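# Take tile from box drawer to table, close drawer

## Task

Remove the wooden tile from the drawer of the small wooden box and set it directly on the empty table top, touching nothing else but the table; then push the drawer shut. The box must stay roughly in its current spot with its current heading, and the other item in the drawer must remain inside it.

## Robot and tools

Robot: two arms, left_arm and right_arm. Each ends in a five-finger hand: right_arm has a right hand, left_arm a mirror-image left hand. Base poses in the scene frame: left_arm at (+0.010, +0.295, +0.043) m, right_arm at (-0.035, -0.298, +0.043) m, both turned only slightly about z. A two-camera stand sits behind the arms. Loose objects may now and then get a small push from outside.

Scene frame: origin at table-top height, halfway between the nominal bases. +z is up, +x points out over the table, and +y points toward the left_arm side. Image left and right do not match these names. Reported hand positions (metres) and quaternions (wxyz) are in this frame and can be off by a few centimetres, more at long reach.

Hand point: a point fixed to the palm, 0.05 m in front of it. Its +z runs along the straight fingers, +y points out of the palm, +x runs across the palm away from the thumb on the right hand and toward the thumb on the left hand. Straight fingertips reach 0.06 to 0.07 m past the point along +z and sit 0.06 m behind it along -y. A wrist bracket on the little-finger side can strike objects.

Row layout, used by execute_actions and move: one flat list of 28 numbers, each in [-1, 1], covering both arms even if only one moves. Order: left_arm dx, dy, dz, rx, ry, rz; left hand little, ring, middle, index, thumb_bend, thumb_turn, force_limit, speed; then the same 14 for right_arm. The six pose numbers are offsets, not poses: they count from that arm's Hand target as it stood when the action or move began, along the Hand target's own axes. 1.0 equals 0.6 m for dx, dy, dz and 180 degrees for rx, ry, rz, which together form one rotation vector. All zeros re-requests the current Hand target; repeating a nonzero offset moves further. The hand numbers are absolute settings, not offsets: fingers and thumb_bend +1 straight, -1 curled; thumb_turn +1 beside the palm, -1 opposite the fingers. force_limit maps -1 to about 0 N and +1 to 10 N at the fingertip (15 N for the two thumb motors). speed grows from near zero at -1 to full at +0.48 and stays full up to +1. A hand has no 'no change' value: resend its last executed eight numbers to keep it as it is; before any row has run for it, send its hand_measured six plus hand_force_limit and hand_speed. With the thumb turned in, the hand can enclose objects about 0.035 to 0.065 m thick, or a handle down to 0.025 m. For a soft grip close at speed -0.94 or lower. To grip harder, raise force_limit and send a more-closed target than hand_measured; to release, send one more open.

execute_actions(actions, cameras): actions is a list of actions; each action is a table of up to 15 rows, one per 1/30 s step, and a short table repeats its final row to fill 15 steps. Every row in an action is measured from the action's start pose. Images come back only for an empty actions list or when cameras names them (["all"] for all).

move(target, speed, blend, blocking, cameras): target is one 28-number row or a list of up to 15 rows, every row's offsets measured from the same starting Hand targets. speed is in m/s, 0.002 to 4.3, default 0.25 (turn rate up to twice that in rad/s), one value or one per target. blend in metres rounds corners of a list; 0 stops at each target. Paths are straight, finish together, last at least 0.5 s and are cut off at 10 s. They do not avoid obstacles or the other arm. Avoid paths passing near an arm's own base. Result adds a 'move:' line with done, off_target, moving, held or fault, plus limits (paced means clipped, held means steps withheld). done means within 10 mm and 2 degrees; neither done nor off_target proves contact or its absence.

wait(seconds 0 to 10), stop() to brake a running move, zoom_image(camera, region [x0, y0, x1, y1] pixels, at most 504 by 504) on the latest image of one of cam_head_left, cam_head_right, cam_high, cam_low, cam_left_wrist, cam_right_wrist (each 672x504), show_instructions() for reference images, finished_scene(scene=1) to end, which is final.

Results: end_effector_position and quat per arm, Hand target (your last commanded pose after clipping, the base for the next offsets), joint positions, velocities and torques, and per-hand hand_measured, hand_stopped_by (moving, target, force, stalled, fault), hand_load_n (positive pushes the finger open; near 0 after a lost grip), hand_force_limit, hand_speed, motor temperatures. Commanded orientation is clipped to 40 degrees from the measured one each step. Hands commonly rest 1 to 3 cm (sometimes 5) short of, mostly below, the command; send the remaining distance as a further offset. A blocked arm keeps pushing until commanded back past its hand point.

Avoid: dropping the tile or letting go while it moves, fast or hard contact with the box or table, knocking anything off the table, setting anything down off it, squeezing or twisting fingers too hard, touching or pressing the two arms together (can fail the scene), and long stretched holds that overheat motors (MOTOR HOT at 85 °C; at 100 °C the arm goes limp for 30 s or more). Joint ranges in rad: waist ±2.880, shoulder 0 to 3.142, elbow 0 to 3.019, wrist pitch -1.693 to 1.571, wrist yaw ±1.571, wrist roll ±2.094.

Each tool is called after "Emit:" as name(argument=value, ...) on one line, values as JSON.

Reference images:

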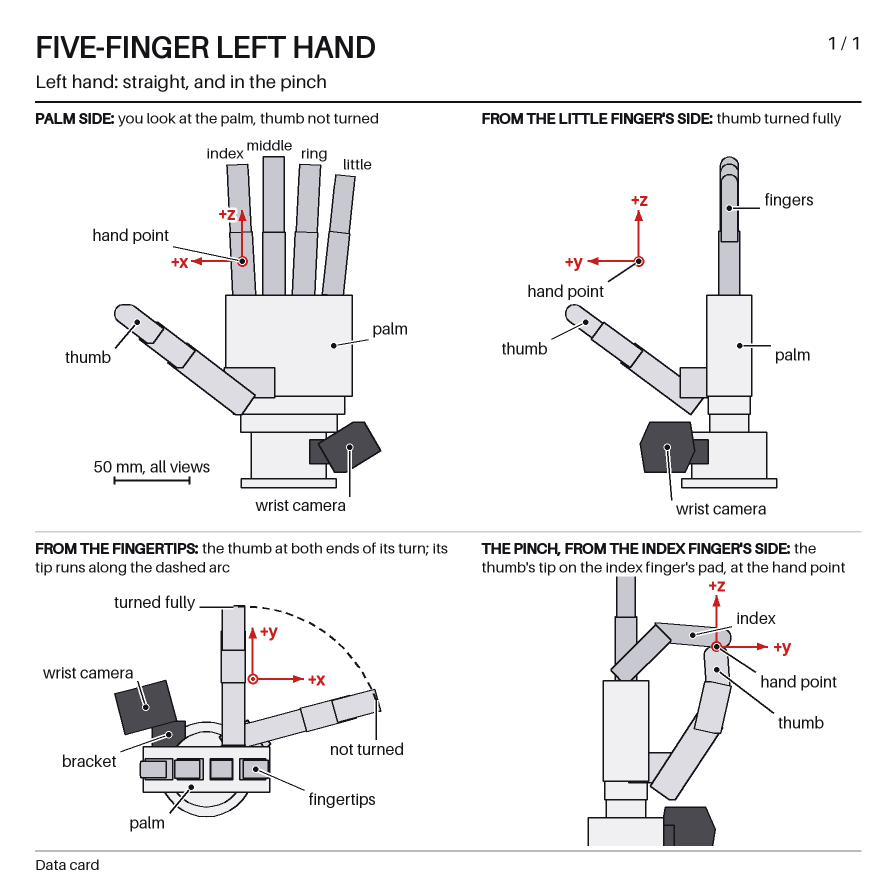

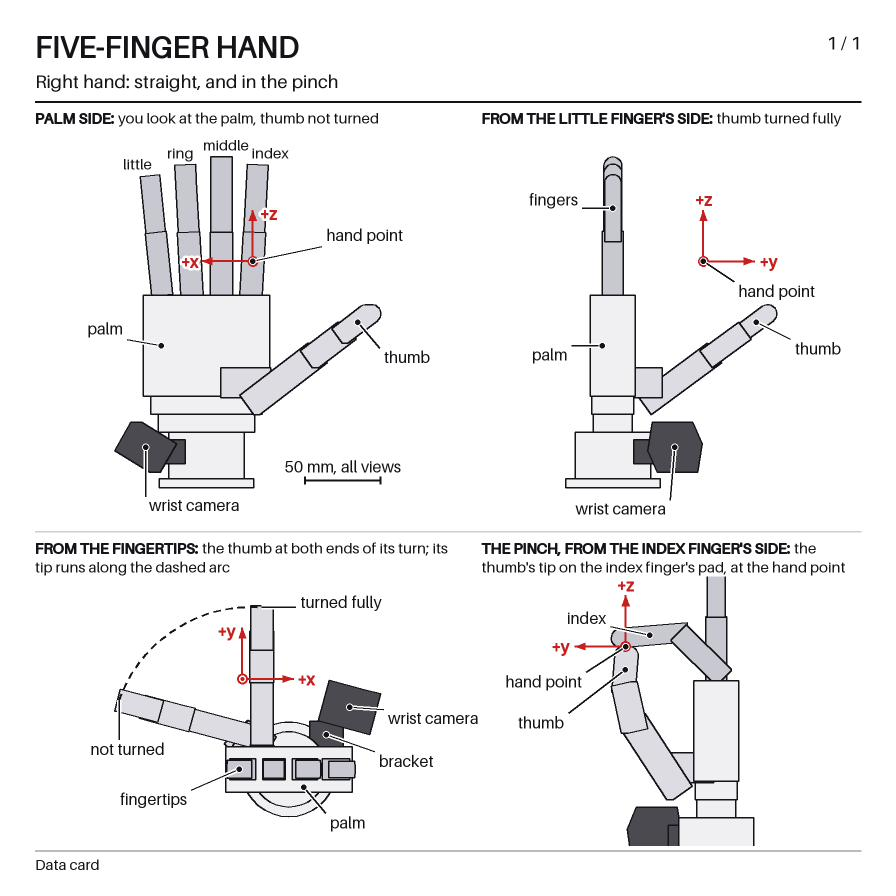

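## Session

Emit:
execute_actions(actions=[])

Scene clock: 0.00 s.
left_arm: end_effector_position=(+0.4933, +0.2091, +0.2266) hand_measured=(+1.000, +1.000, +1.000, +1.000, +1.000, +1.000) hand_load_n=(+0.0, +0.0, -0.5, -0.5, +0.0, +0.0) hand_stopped_by=(target, target, target, target, target, target) hand_force_limit=0.00 hand_speed=-0.80 end_effector_quat_wxyz=(-0.112, -0.479, +0.859, -0.141) | right_arm: end_effector_position=(+0.2965, +0.1756, +0.2290) hand_measured=(+1.000, +1.000, +1.000, +1.000, +1.000, +1.000) hand_load_n=(+0.0, +0.0, +0.0, +0.0, +0.0, +0.0) hand_stopped_by=(target, target, target, target, target, target) hand_force_limit=0.00 hand_speed=-0.80 end_effector_quat_wxyz=(+0.684, -0.486, -0.487, -0.243)
Joint positions: left_arm=[-0.021 1.834 1.725 -1.507 0.358 0.52] | right_arm=[0.661 1.719 0.877 1.116 -1.374 -0.859]
Joint velocities: within noise
Joint torques (N m): no reading
Motor temperatures (°C): left_arm=[33 29 26 38 33 39] | right_arm=[43 31 38 27 31 34]
Heat: left arm: hottest wrist roll 39 °C; right arm: hottest waist 43 °C.
Hand target: left_arm +0.5002, +0.2088, +0.2332; -0.102, -0.478, +0.860, -0.146 | right_arm +0.3012, +0.1791, +0.2391; +0.682, -0.478, -0.492, -0.252

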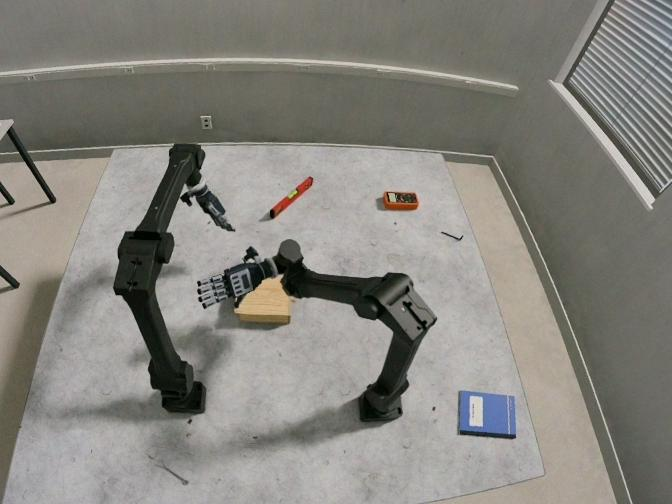

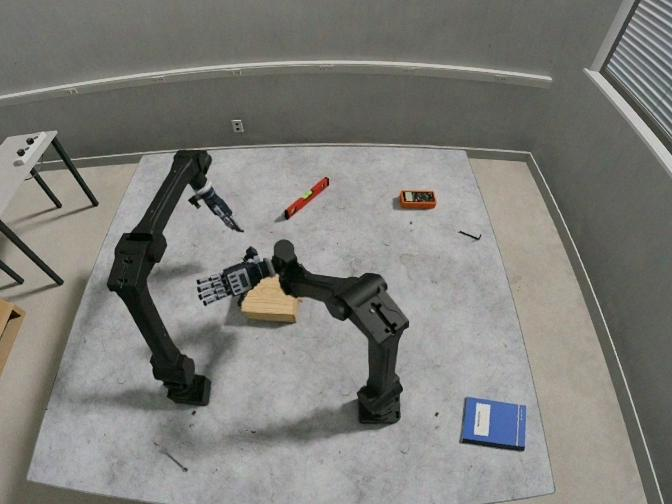

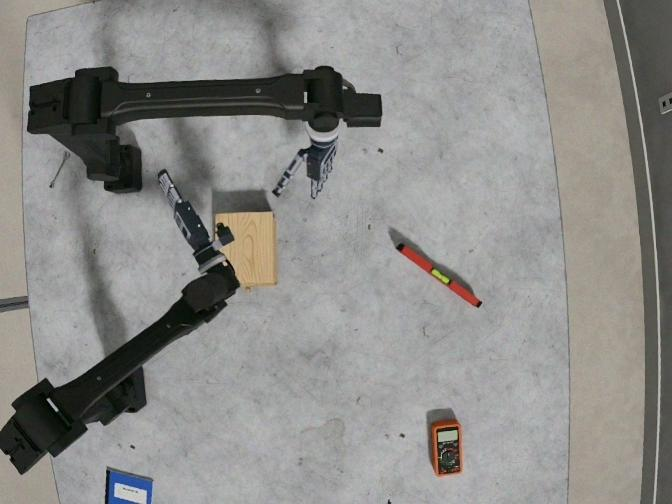

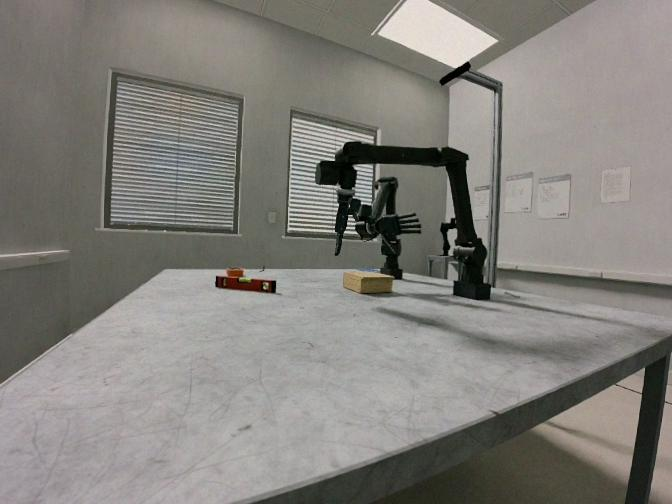

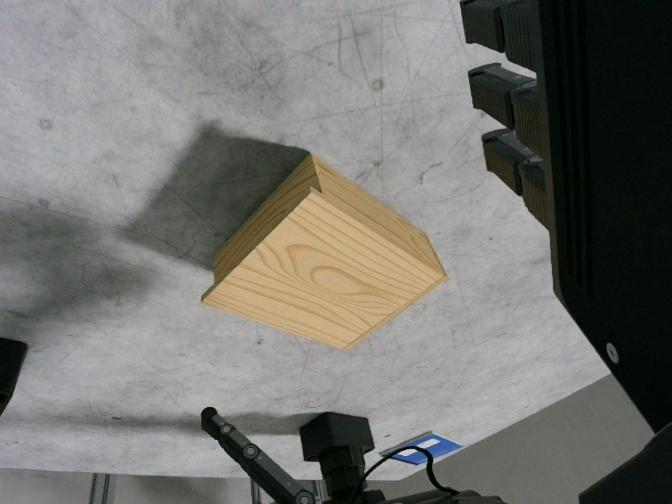

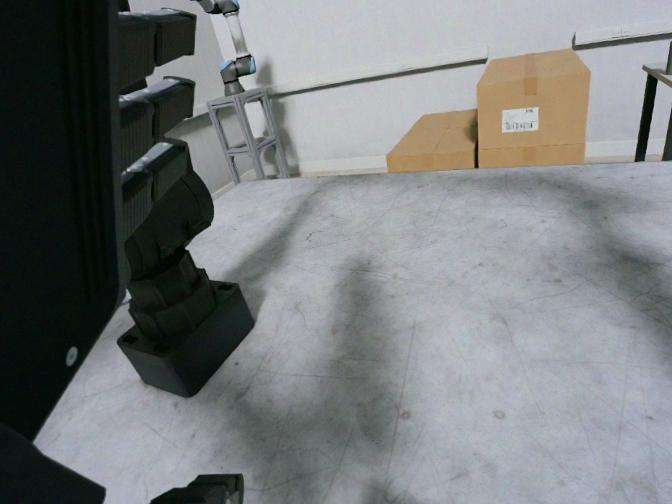

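Emit:
zoom_image(camera="cam_high", region=[180, 170, 320, 310])

Emit:
zoom_image(camera="cam_low", region=[300, 220, 460, 340])

Emit:
zoom_image(camera="cam_left_wrist", region=[180, 130, 480, 370])

Emit:
zoom_image(camera="cam_head_right", region=[190, 230, 330, 335])

Scaled by 3.600 from the camera's 672x504 image, which has a finer 960x720 frame.

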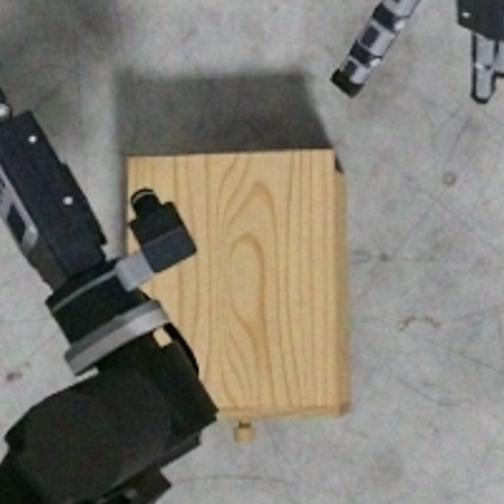

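Scaled by 3.150 from the camera's 672x504 image, which has a finer 960x720 frame.

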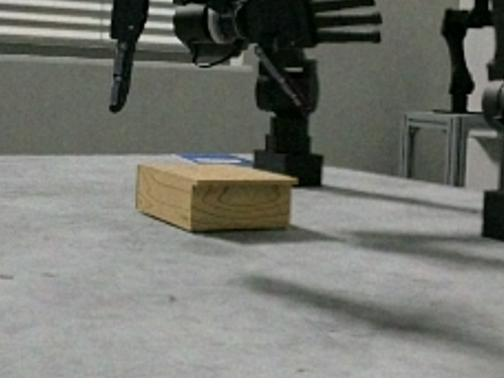

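Scaled by 1.680 from the camera's 672x504 image, which has a finer 960x720 frame.

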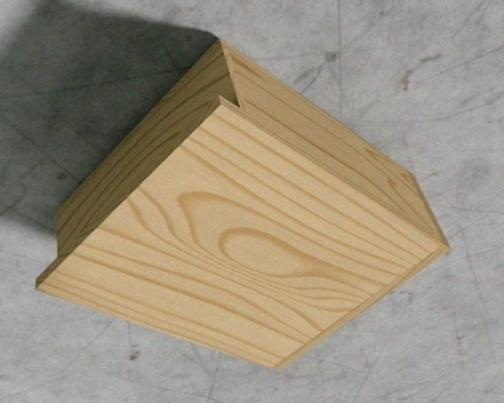

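Scaled by 3.600 from the camera's 672x504 image, which has a finer 960x720 frame.

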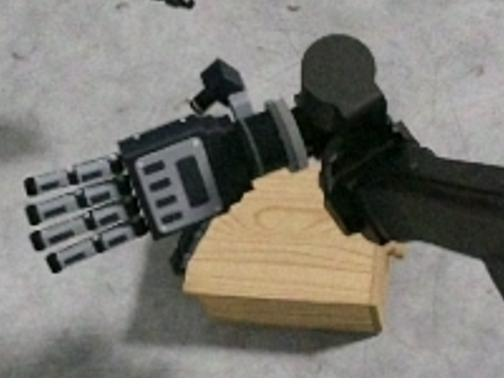

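Emit:
move(target=[[0,0,0,0,0,0,1,1,1,1,1,1,0,-0.8,0.0687,-0.2272,-0.3672,0,0,0.4167,1,1,1,1,1,1,0,-0.8]], cameras=["all"])

Scene clock: 152.93 s.
left_arm: end_effector_position=(+0.4933, +0.2091, +0.2266) hand_measured=(+1.000, +1.000, +1.000, +1.000, +1.000, +1.000) hand_load_n=(+0.0, +0.0, +0.0, +0.0, +0.0, +0.0) hand_stopped_by=(target, target, target, target, target, target) hand_force_limit=0.00 hand_speed=-0.80 end_effector_quat_wxyz=(-0.112, -0.479, +0.859, -0.141) | right_arm: end_effector_position=(+0.3016, -0.0639, +0.3148) hand_measured=(+1.000, +1.000, +1.000, +1.000, +1.000, +1.000) hand_load_n=(+0.0, +0.0, +0.0, -0.5, +0.0, -0.5) hand_stopped_by=(target, target, target, target, target, target) hand_force_limit=0.00 hand_speed=-0.80 end_effector_quat_wxyz=(+0.701, -0.707, +0.017, +0.095)
Joint positions: left_arm=[-0.021 1.834 1.725 -1.507 0.358 0.52] | right_arm=[0.142 1.309 0.821 0.383 -1.565 0.054]
Joint torques (N m): left_arm=[0.21 -19.37 10.22 0.01 0.28 -0.02] | right_arm=[-0.62 -9.52 9.16 0.94 -0.22 0.16]
Motor temperatures (°C): left_arm=[32 33 33 36 29 34] | right_arm=[42 34 42 26 28 32]
Heat: left arm: hottest wrist pitch 36 °C; right arm: hottest waist 42 °C.
Hand target: left_arm +0.5002, +0.2088, +0.2332; -0.102, -0.478, +0.860, -0.146 | right_arm +0.3009, -0.0706, +0.3192; +0.695, -0.679, -0.099, +0.216
Off the commanded pose: left_arm 0.010 m, 1 deg | right_arm 0.008 m, 20 deg.
joint sent to its limit (right arm) — joint 5 (wrist yaw), lower limit. The joint targets are off in orientation, not in position.
move: off_target (right_arm)

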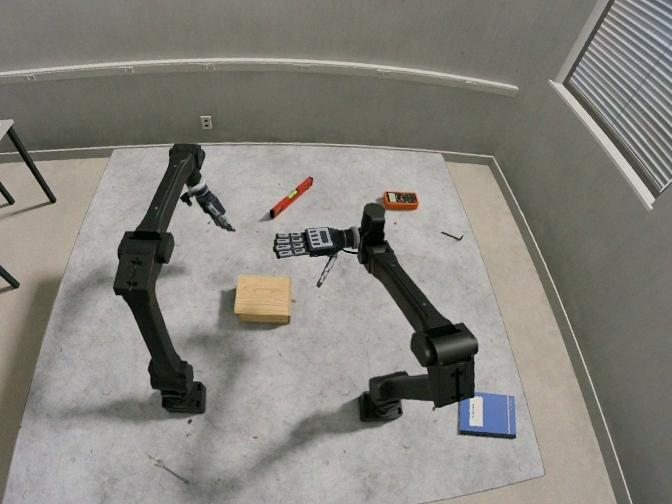

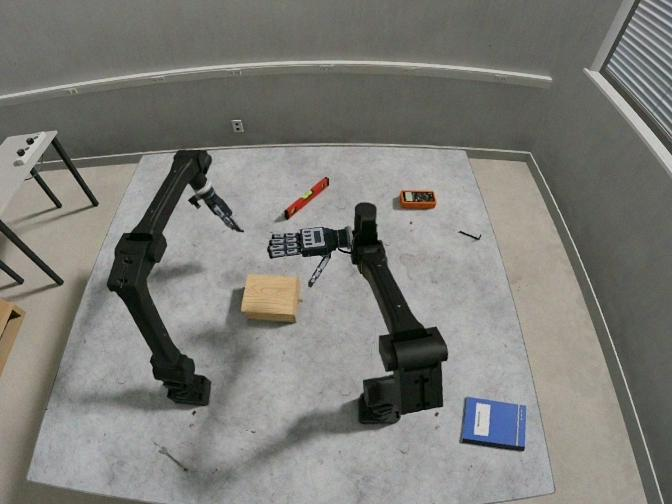

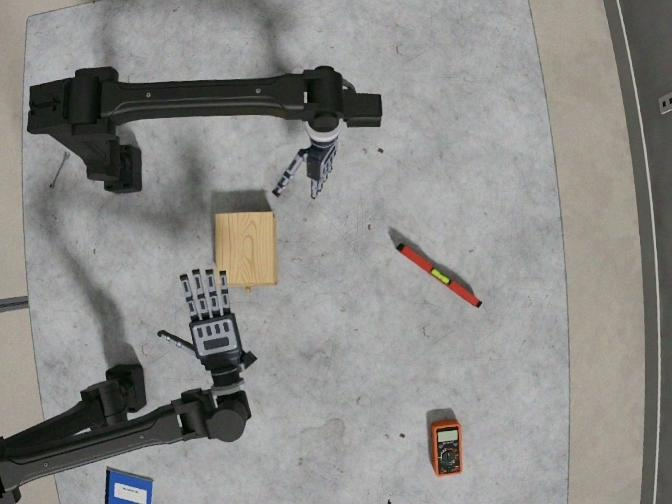

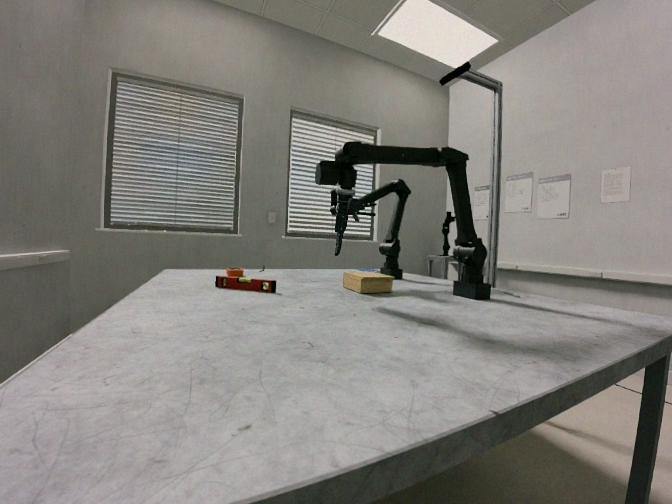

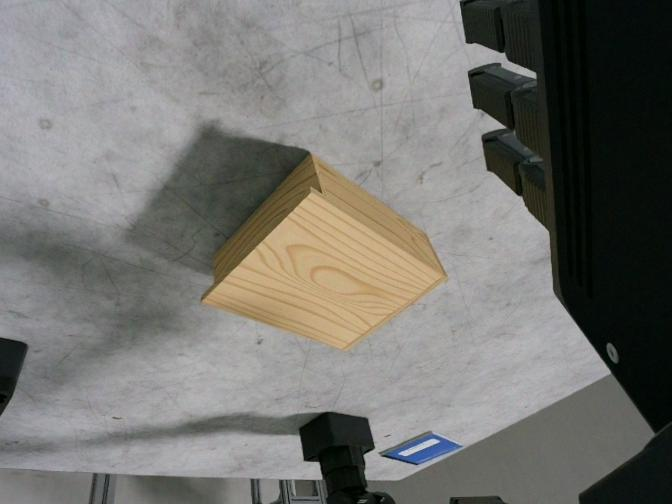

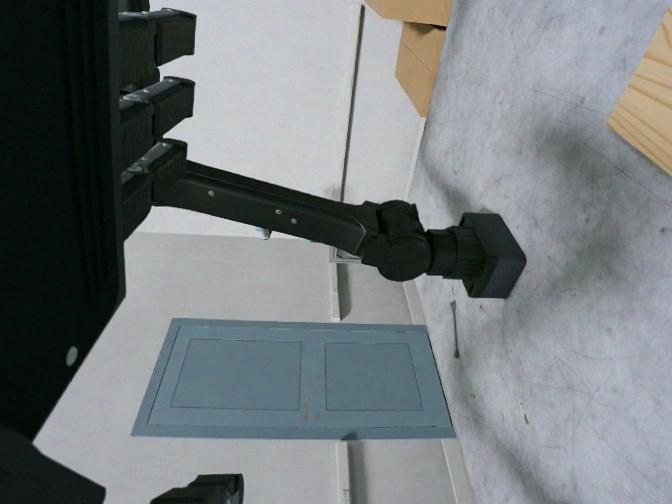

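Emit:
zoom_image(camera="cam_high", region=[200, 190, 300, 300])

Emit:
zoom_image(camera="cam_head_left", region=[220, 260, 310, 335])

Emit:
zoom_image(camera="cam_head_right", region=[230, 260, 320, 335])

Scaled by 4.582 from the camera's 672x504 image, which has a finer 960x720 frame.

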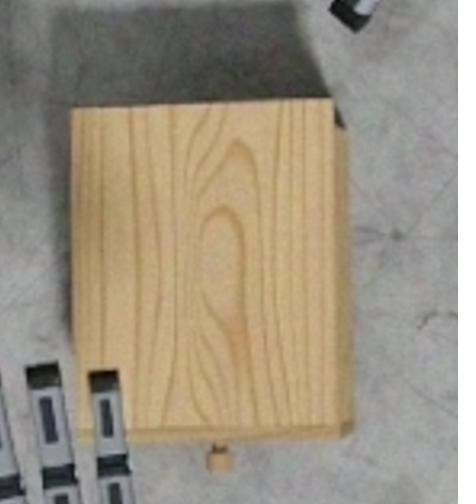

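Scaled by 5.600 from the camera's 672x504 image, which has a finer 960x720 frame.

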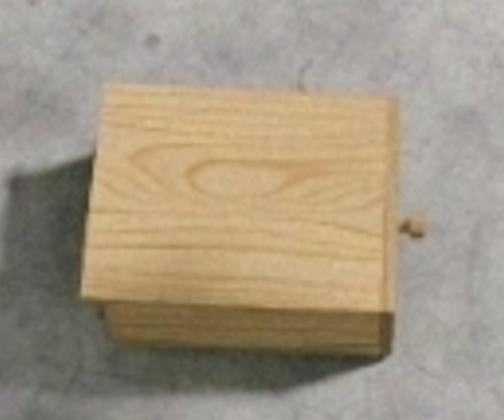

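Scaled by 5.600 from the camera's 672x504 image, which has a finer 960x720 frame.

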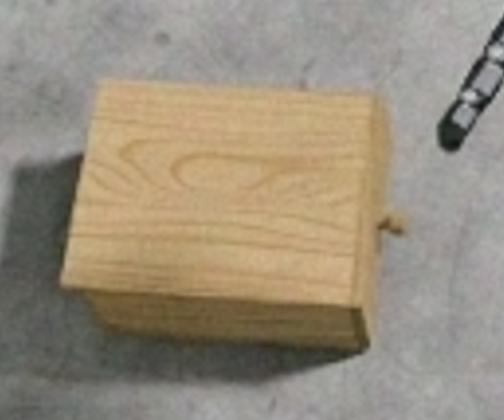

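Emit:
move(target=[[0,0,0,0,0,0,1,1,1,1,1,1,0,-0.8,-0.0337,0.115,-0.1485,0.041,0.664,-0.05,1,1,1,1,1,-1,0,0]], cameras=["all"], speed=0.3)

Scene clock: 289.33 s.
left_arm: end_effector_position=(+0.4933, +0.2091, +0.2266) hand_measured=(+1.000, +1.000, +1.000, +1.000, +1.000, +1.000) hand_load_n=(+0.0, +0.0, +0.0, +0.0, +0.0, +0.0) hand_stopped_by=(target, target, target, target, target, target) hand_force_limit=0.00 hand_speed=-0.80 end_effector_quat_wxyz=(-0.112, -0.479, +0.859, -0.141) | right_arm: end_effector_position=(+0.3116, -0.1659, +0.2508) hand_measured=(+1.000, +1.000, +1.000, +1.000, +1.000, -1.000) hand_load_n=(-0.5, -0.5, +0.0, +0.0, +0.0, +0.0) hand_stopped_by=(target, target, target, target, target, target) hand_force_limit=0.00 hand_speed=0.00 end_effector_quat_wxyz=(+0.481, -0.475, +0.524, -0.518)
Joint positions: left_arm=[-0.021 1.834 1.725 -1.507 0.358 0.52] | right_arm=[0.691 0.663 0.263 0.399 0.749 0.013]
Joint torques (N m): left_arm=[0.44 -19.25 10.24 0.03 0.27 -0.02] | right_arm=[1.67 1.44 10.11 2.36 0 -0.09]
Heat: left arm: hottest shoulder 34 °C; right arm: hottest elbow 43 °C.
Hand target: left_arm +0.5002, +0.2088, +0.2332; -0.102, -0.478, +0.860, -0.146 | right_arm +0.3100, -0.1608, +0.2490; +0.482, -0.482, +0.517, -0.518
Off the commanded pose: left_arm 0.010 m, 1 deg | right_arm 0.006 m, 1 deg.
move: done

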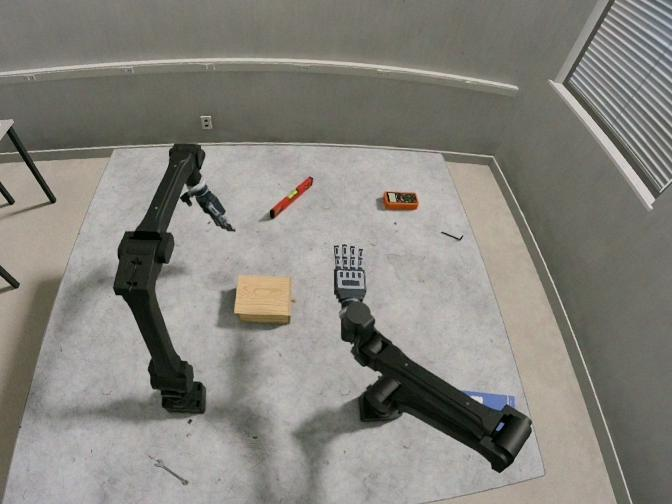

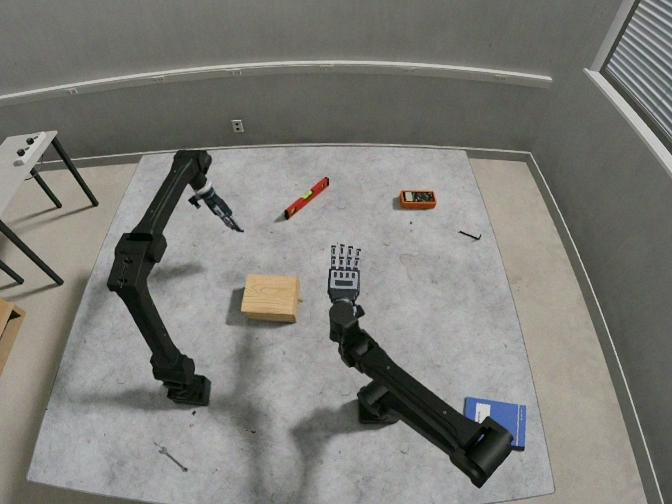

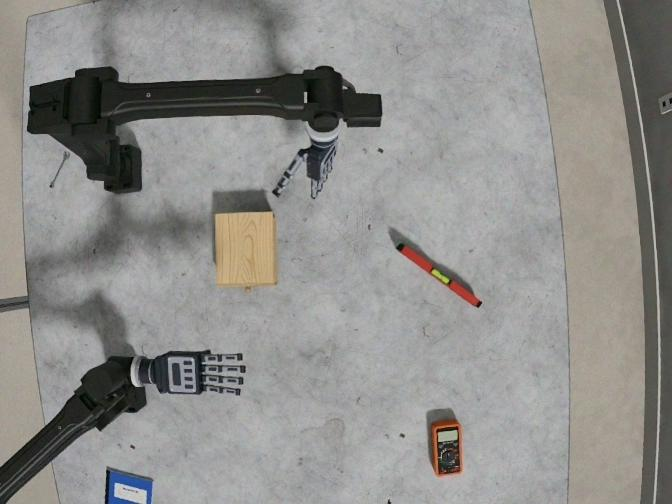

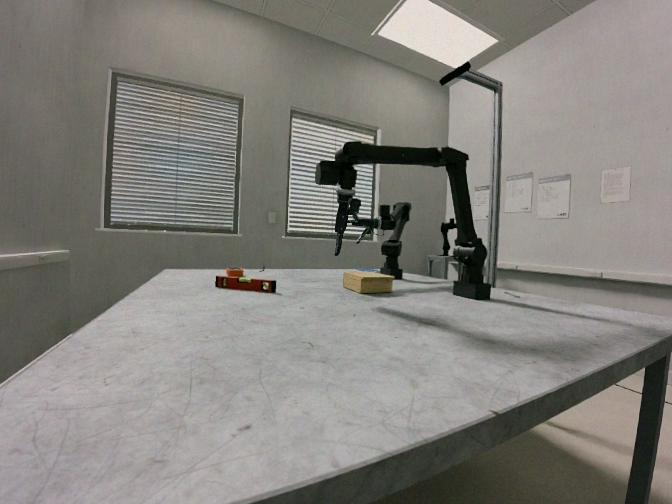

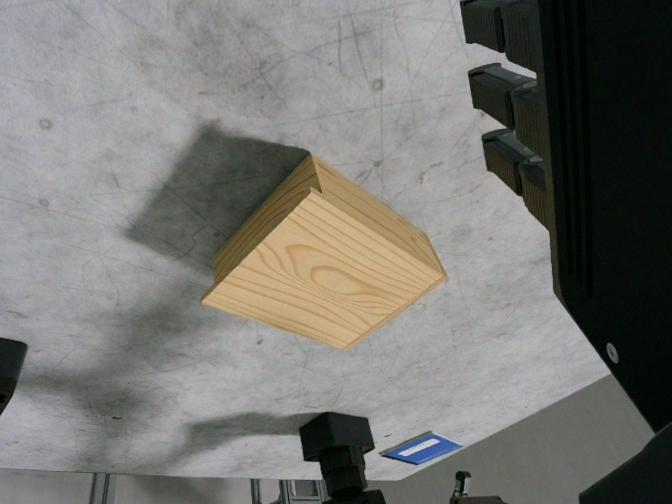

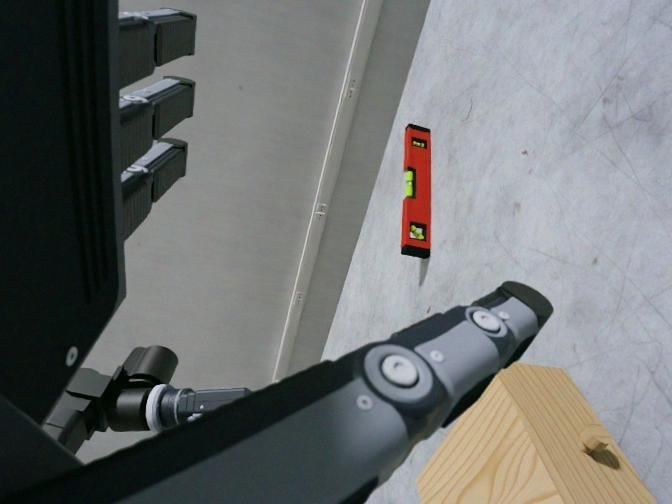

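Emit:
zoom_image(camera="cam_right_wrist", region=[410, 340, 672, 504])

Emit:
zoom_image(camera="cam_high", region=[130, 200, 290, 420])

Scaled by 1.924 from the camera's 672x504 image, which has a finer 960x720 frame.

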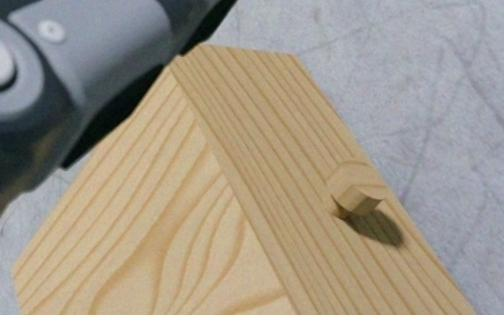

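Scaled by 2.291 from the camera's 672x504 image, which has a finer 960x720 frame.

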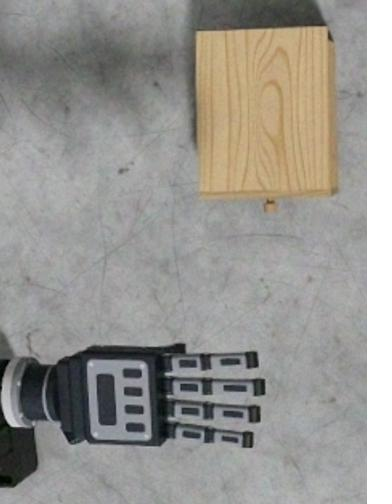

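Emit:
move(target=[[0,0,0,0,0,0,1,1,1,1,1,1,0,-0.8,-0.0848,0.25,0.0175,0,0,0,1,1,1,1,0.1,-1,0,0]], cameras=["cam_high","cam_right_wrist","cam_head_right","cam_low"], speed=0.15)

Scene clock: 365.63 s.
left_arm: end_effector_position=(+0.4933, +0.2091, +0.2266) hand_measured=(+1.000, +1.000, +1.000, +1.000, +1.000, +1.000) hand_load_n=(+0.0, +0.0, +0.0, +0.0, +0.5, +0.0) hand_stopped_by=(target, target, target, target, target, target) hand_force_limit=0.00 hand_speed=-0.80 end_effector_quat_wxyz=(-0.112, -0.479, +0.859, -0.141) | right_arm: end_effector_position=(+0.3218, -0.1210, +0.0960) hand_measured=(+1.000, +1.000, +1.000, +1.000, +0.100, -1.000) hand_load_n=(+0.0, +0.0, +0.0, -0.5, +0.0, +0.0) hand_stopped_by=(target, target, target, target, target, target) hand_force_limit=0.00 hand_speed=0.00 end_effector_quat_wxyz=(+0.475, -0.482, +0.524, -0.518)
Joint positions: left_arm=[-0.021 1.834 1.725 -1.507 0.358 0.52] | right_arm=[0.818 1.684 0.175 1.489 0.876 0.014]
Joint torques (N m): left_arm=[0.38 -19.31 10.22 -0.02 0.28 -0.02] | right_arm=[1.67 -5.36 4.16 2.35 0.01 -0.09]
Heat: left arm: hottest shoulder 34 °C; right arm: hottest elbow 41 °C.
Hand target: left_arm +0.5002, +0.2088, +0.2332; -0.102, -0.478, +0.860, -0.146 | right_arm +0.3244, -0.1107, +0.0990; +0.483, -0.482, +0.517, -0.518
Off the commanded pose: left_arm 0.010 m, 1 deg | right_arm 0.011 m, 1 deg.
move: off_target (right_arm)
Images, in order (width x height): cam_head_right 672x504, cam_high 672x504, cam_low 672x504, cam_right_wrist 672x504.

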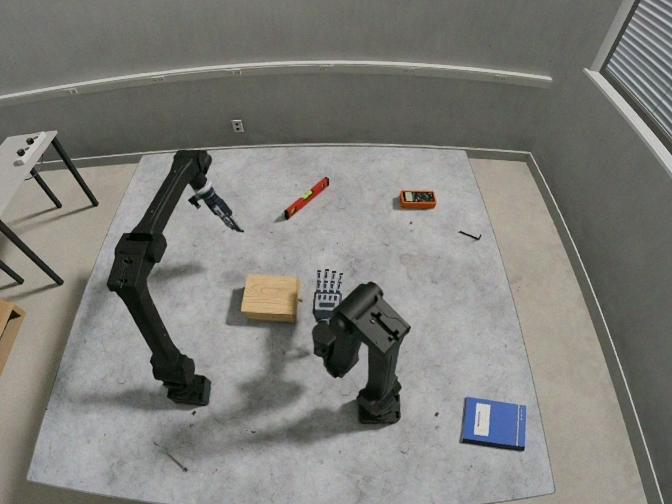

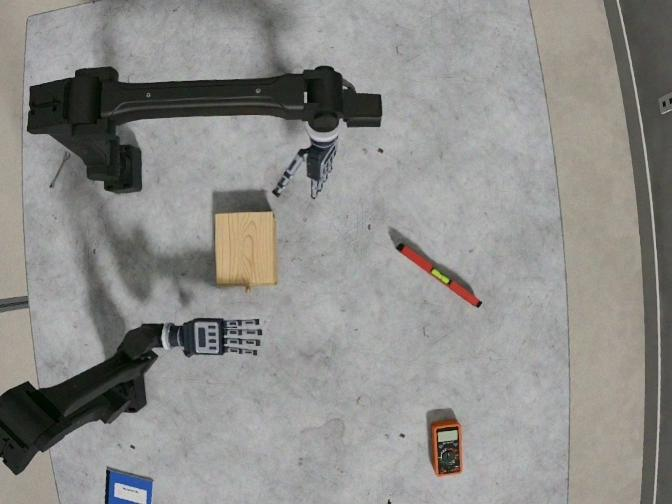

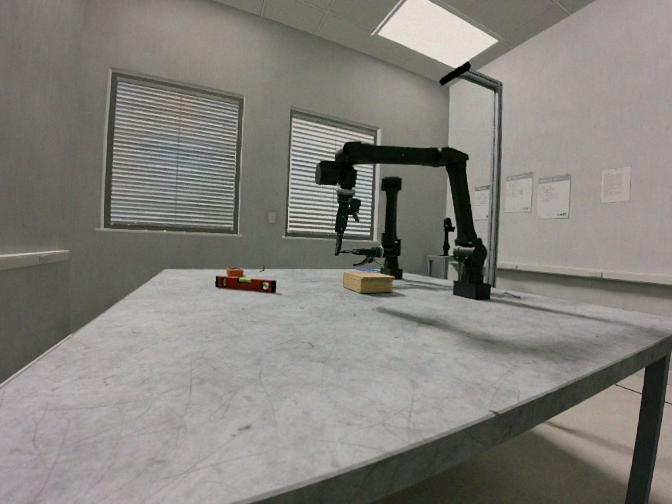

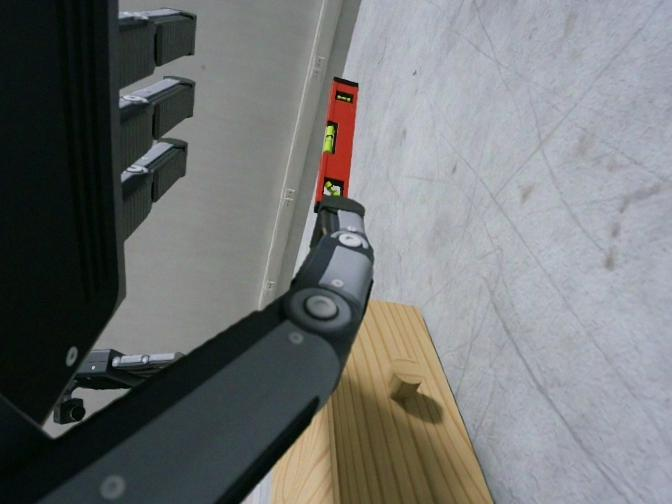

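Emit:
move(target=[[0,0,0,0,0,0,1,1,1,1,1,1,0,-0.8,0,0,0,0,0,0,1,1,1,0,0.1,-1,0,0]], cameras=["cam_high","cam_right_wrist"], speed=0.15)

Emit:
zoom_image(camera="cam_high", region=[150, 200, 290, 370])

Scene clock: 377.00 s.
left_arm: end_effector_position=(+0.4933, +0.2091, +0.2266) hand_measured=(+1.000, +1.000, +1.000, +1.000, +1.000, +1.000) hand_load_n=(+0.0, +0.0, +0.0, +0.0, +0.0, +0.0) hand_stopped_by=(target, target, target, target, target, target) hand_force_limit=0.00 hand_speed=-0.80 end_effector_quat_wxyz=(-0.112, -0.479, +0.859, -0.141) | right_arm: end_effector_position=(+0.3219, -0.1212, +0.0960) hand_measured=(+1.000, +1.000, +1.000, +0.000, +0.100, -1.000) hand_load_n=(+0.0, +0.0, +0.0, +0.0, +0.0, +0.0) hand_stopped_by=(target, target, target, target, target, target) hand_force_limit=0.00 hand_speed=0.00 end_effector_quat_wxyz=(+0.475, -0.482, +0.523, -0.518)
Joint positions: left_arm=[-0.021 1.834 1.725 -1.507 0.358 0.52] | right_arm=[0.818 1.686 0.175 1.492 0.877 0.012]
Joint torques (N m): left_arm=[0.21 -19.25 10.21 -0.05 0.29 -0.02] | right_arm=[1.73 -5.36 4.16 2.28 0 -0.1]
Heat: left arm: hottest shoulder 34 °C; right arm: hottest elbow 41 °C.
Hand target: left_arm +0.5002, +0.2088, +0.2332; -0.102, -0.478, +0.860, -0.146 | right_arm +0.3244, -0.1108, +0.0991; +0.483, -0.481, +0.517, -0.518
Off the commanded pose: left_arm 0.010 m, 1 deg | right_arm 0.011 m, 1 deg.
move: off_target (right_arm)
Images, in order (width x height): cam_high 672x504, cam_right_wrist 672x504.

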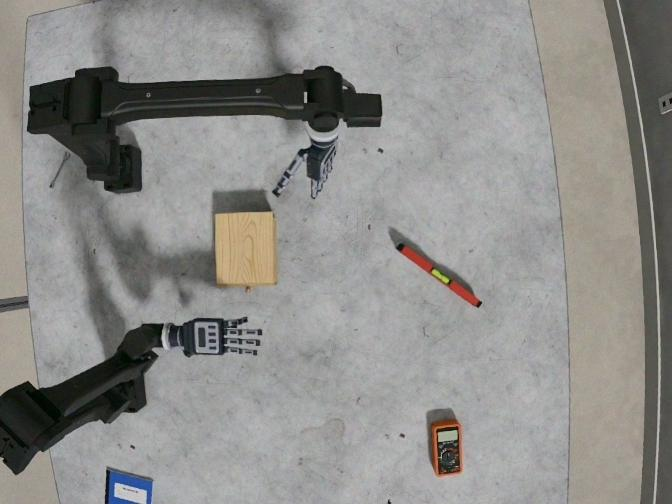

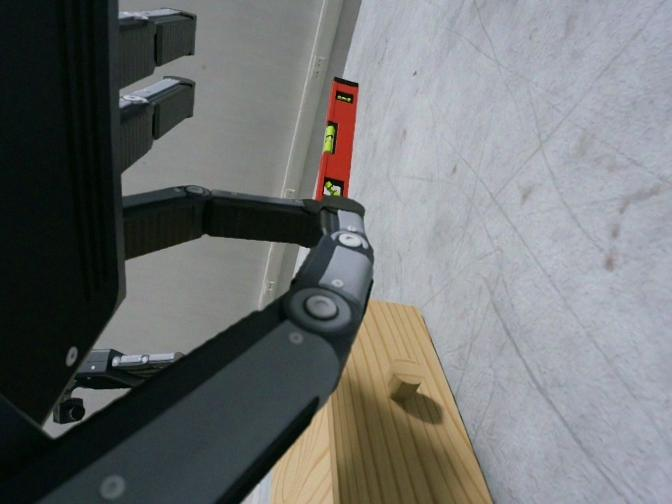

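Scaled by 2.965 from the camera's 672x504 image, which has a finer 960x720 frame.

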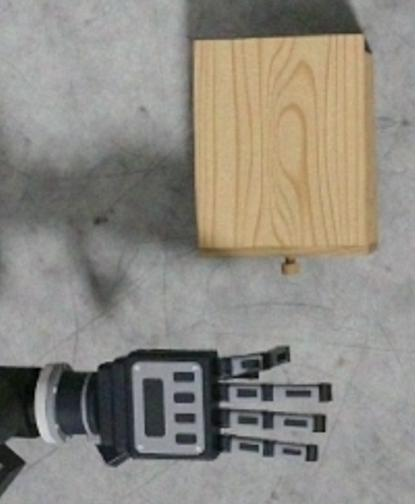

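Emit:
move(target=[[0,0,0,0,0,0,1,1,1,1,1,1,0,-0.8,-0.0347,0.075,0.0176,0,0,0,1,1,1,1,0.1,-1,0,0]], cameras=["cam_high","cam_right_wrist","cam_low"], speed=0.1)

Emit:
zoom_image(camera="cam_high", region=[150, 200, 290, 370])

Emit:
zoom_image(camera="cam_low", region=[310, 230, 430, 310])

Scene clock: 444.57 s.
left_arm: end_effector_position=(+0.4933, +0.2091, +0.2266) hand_measured=(+1.000, +1.000, +1.000, +1.000, +1.000, +1.000) hand_load_n=(+0.0, +0.0, +0.0, +0.0, +0.0, +0.0) hand_stopped_by=(target, target, target, target, target, target) hand_force_limit=0.00 hand_speed=-0.80 end_effector_quat_wxyz=(-0.112, -0.479, +0.859, -0.141) | right_arm: end_effector_position=(+0.3359, -0.1011, +0.0524) hand_measured=(+1.000, +1.000, +1.000, +1.000, +0.100, -1.000) hand_load_n=(+0.0, +0.0, +0.0, +0.0, +0.5, +0.0) hand_stopped_by=(target, target, target, target, target, target) hand_force_limit=0.00 hand_speed=0.00 end_effector_quat_wxyz=(+0.457, -0.496, +0.527, -0.517)
Joint positions: left_arm=[-0.021 1.834 1.725 -1.507 0.358 0.52] | right_arm=[0.834 1.9 0.264 1.56 0.897 0.029]
Joint torques (N m): left_arm=[0.32 -19.37 10.21 -0.02 0.27 -0.02] | right_arm=[1.67 -7.41 2.55 2.29 0.06 0.19]
Heat: left arm: hottest shoulder 34 °C; right arm: hottest waist 40 °C.
Hand target: left_arm +0.5002, +0.2088, +0.2332; -0.102, -0.478, +0.860, -0.146 | right_arm +0.3365, -0.0907, +0.0540; -0.483, +0.482, -0.517, +0.518
Off the commanded pose: left_arm 0.010 m, 1 deg | right_arm 0.010 m, 4 deg.
joint sent to its limit (right arm) — joint 4 (wrist pitch), upper limit. The joint targets still meet the commanded pose.
move: off_target (right_arm)
Images, in order (width x height): cam_high 672x504, cam_low 672x504, cam_right_wrist 672x504.

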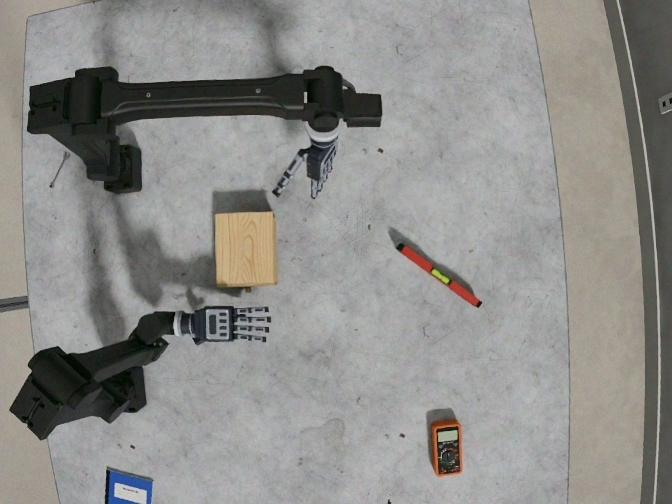

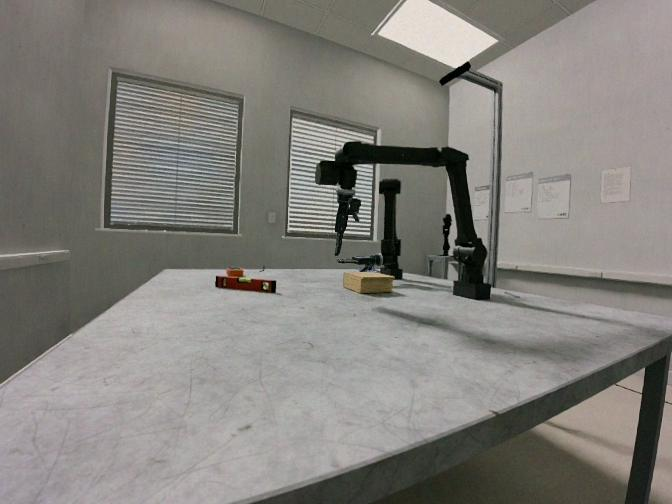

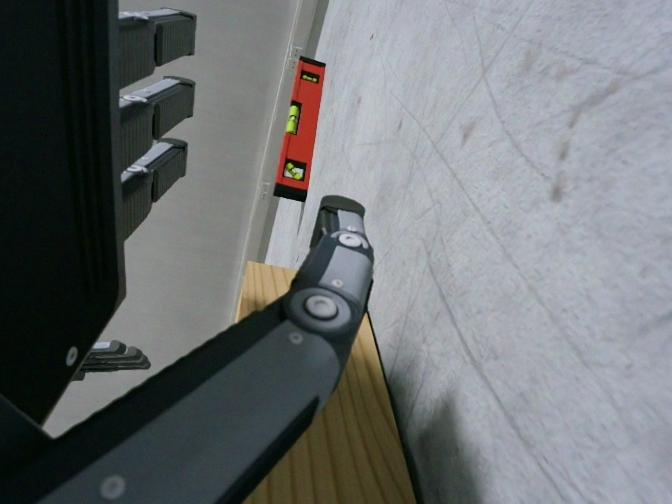

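Scaled by 2.965 from the camera's 672x504 image, which has a finer 960x720 frame.

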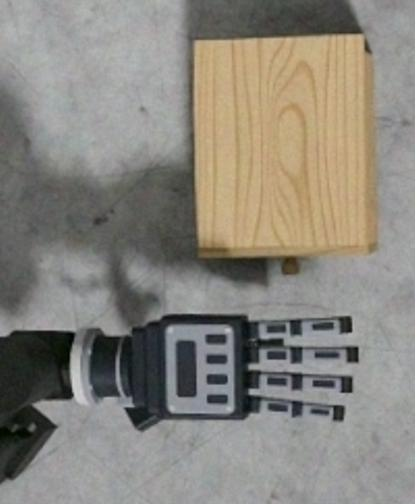

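Scaled by 4.200 from the camera's 672x504 image, which has a finer 960x720 frame.

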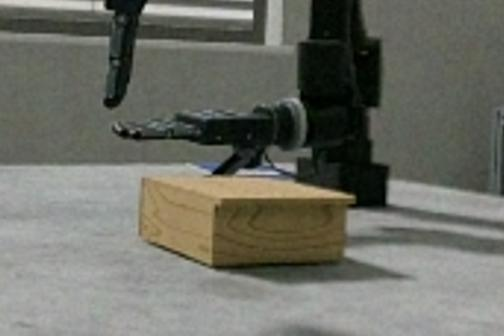

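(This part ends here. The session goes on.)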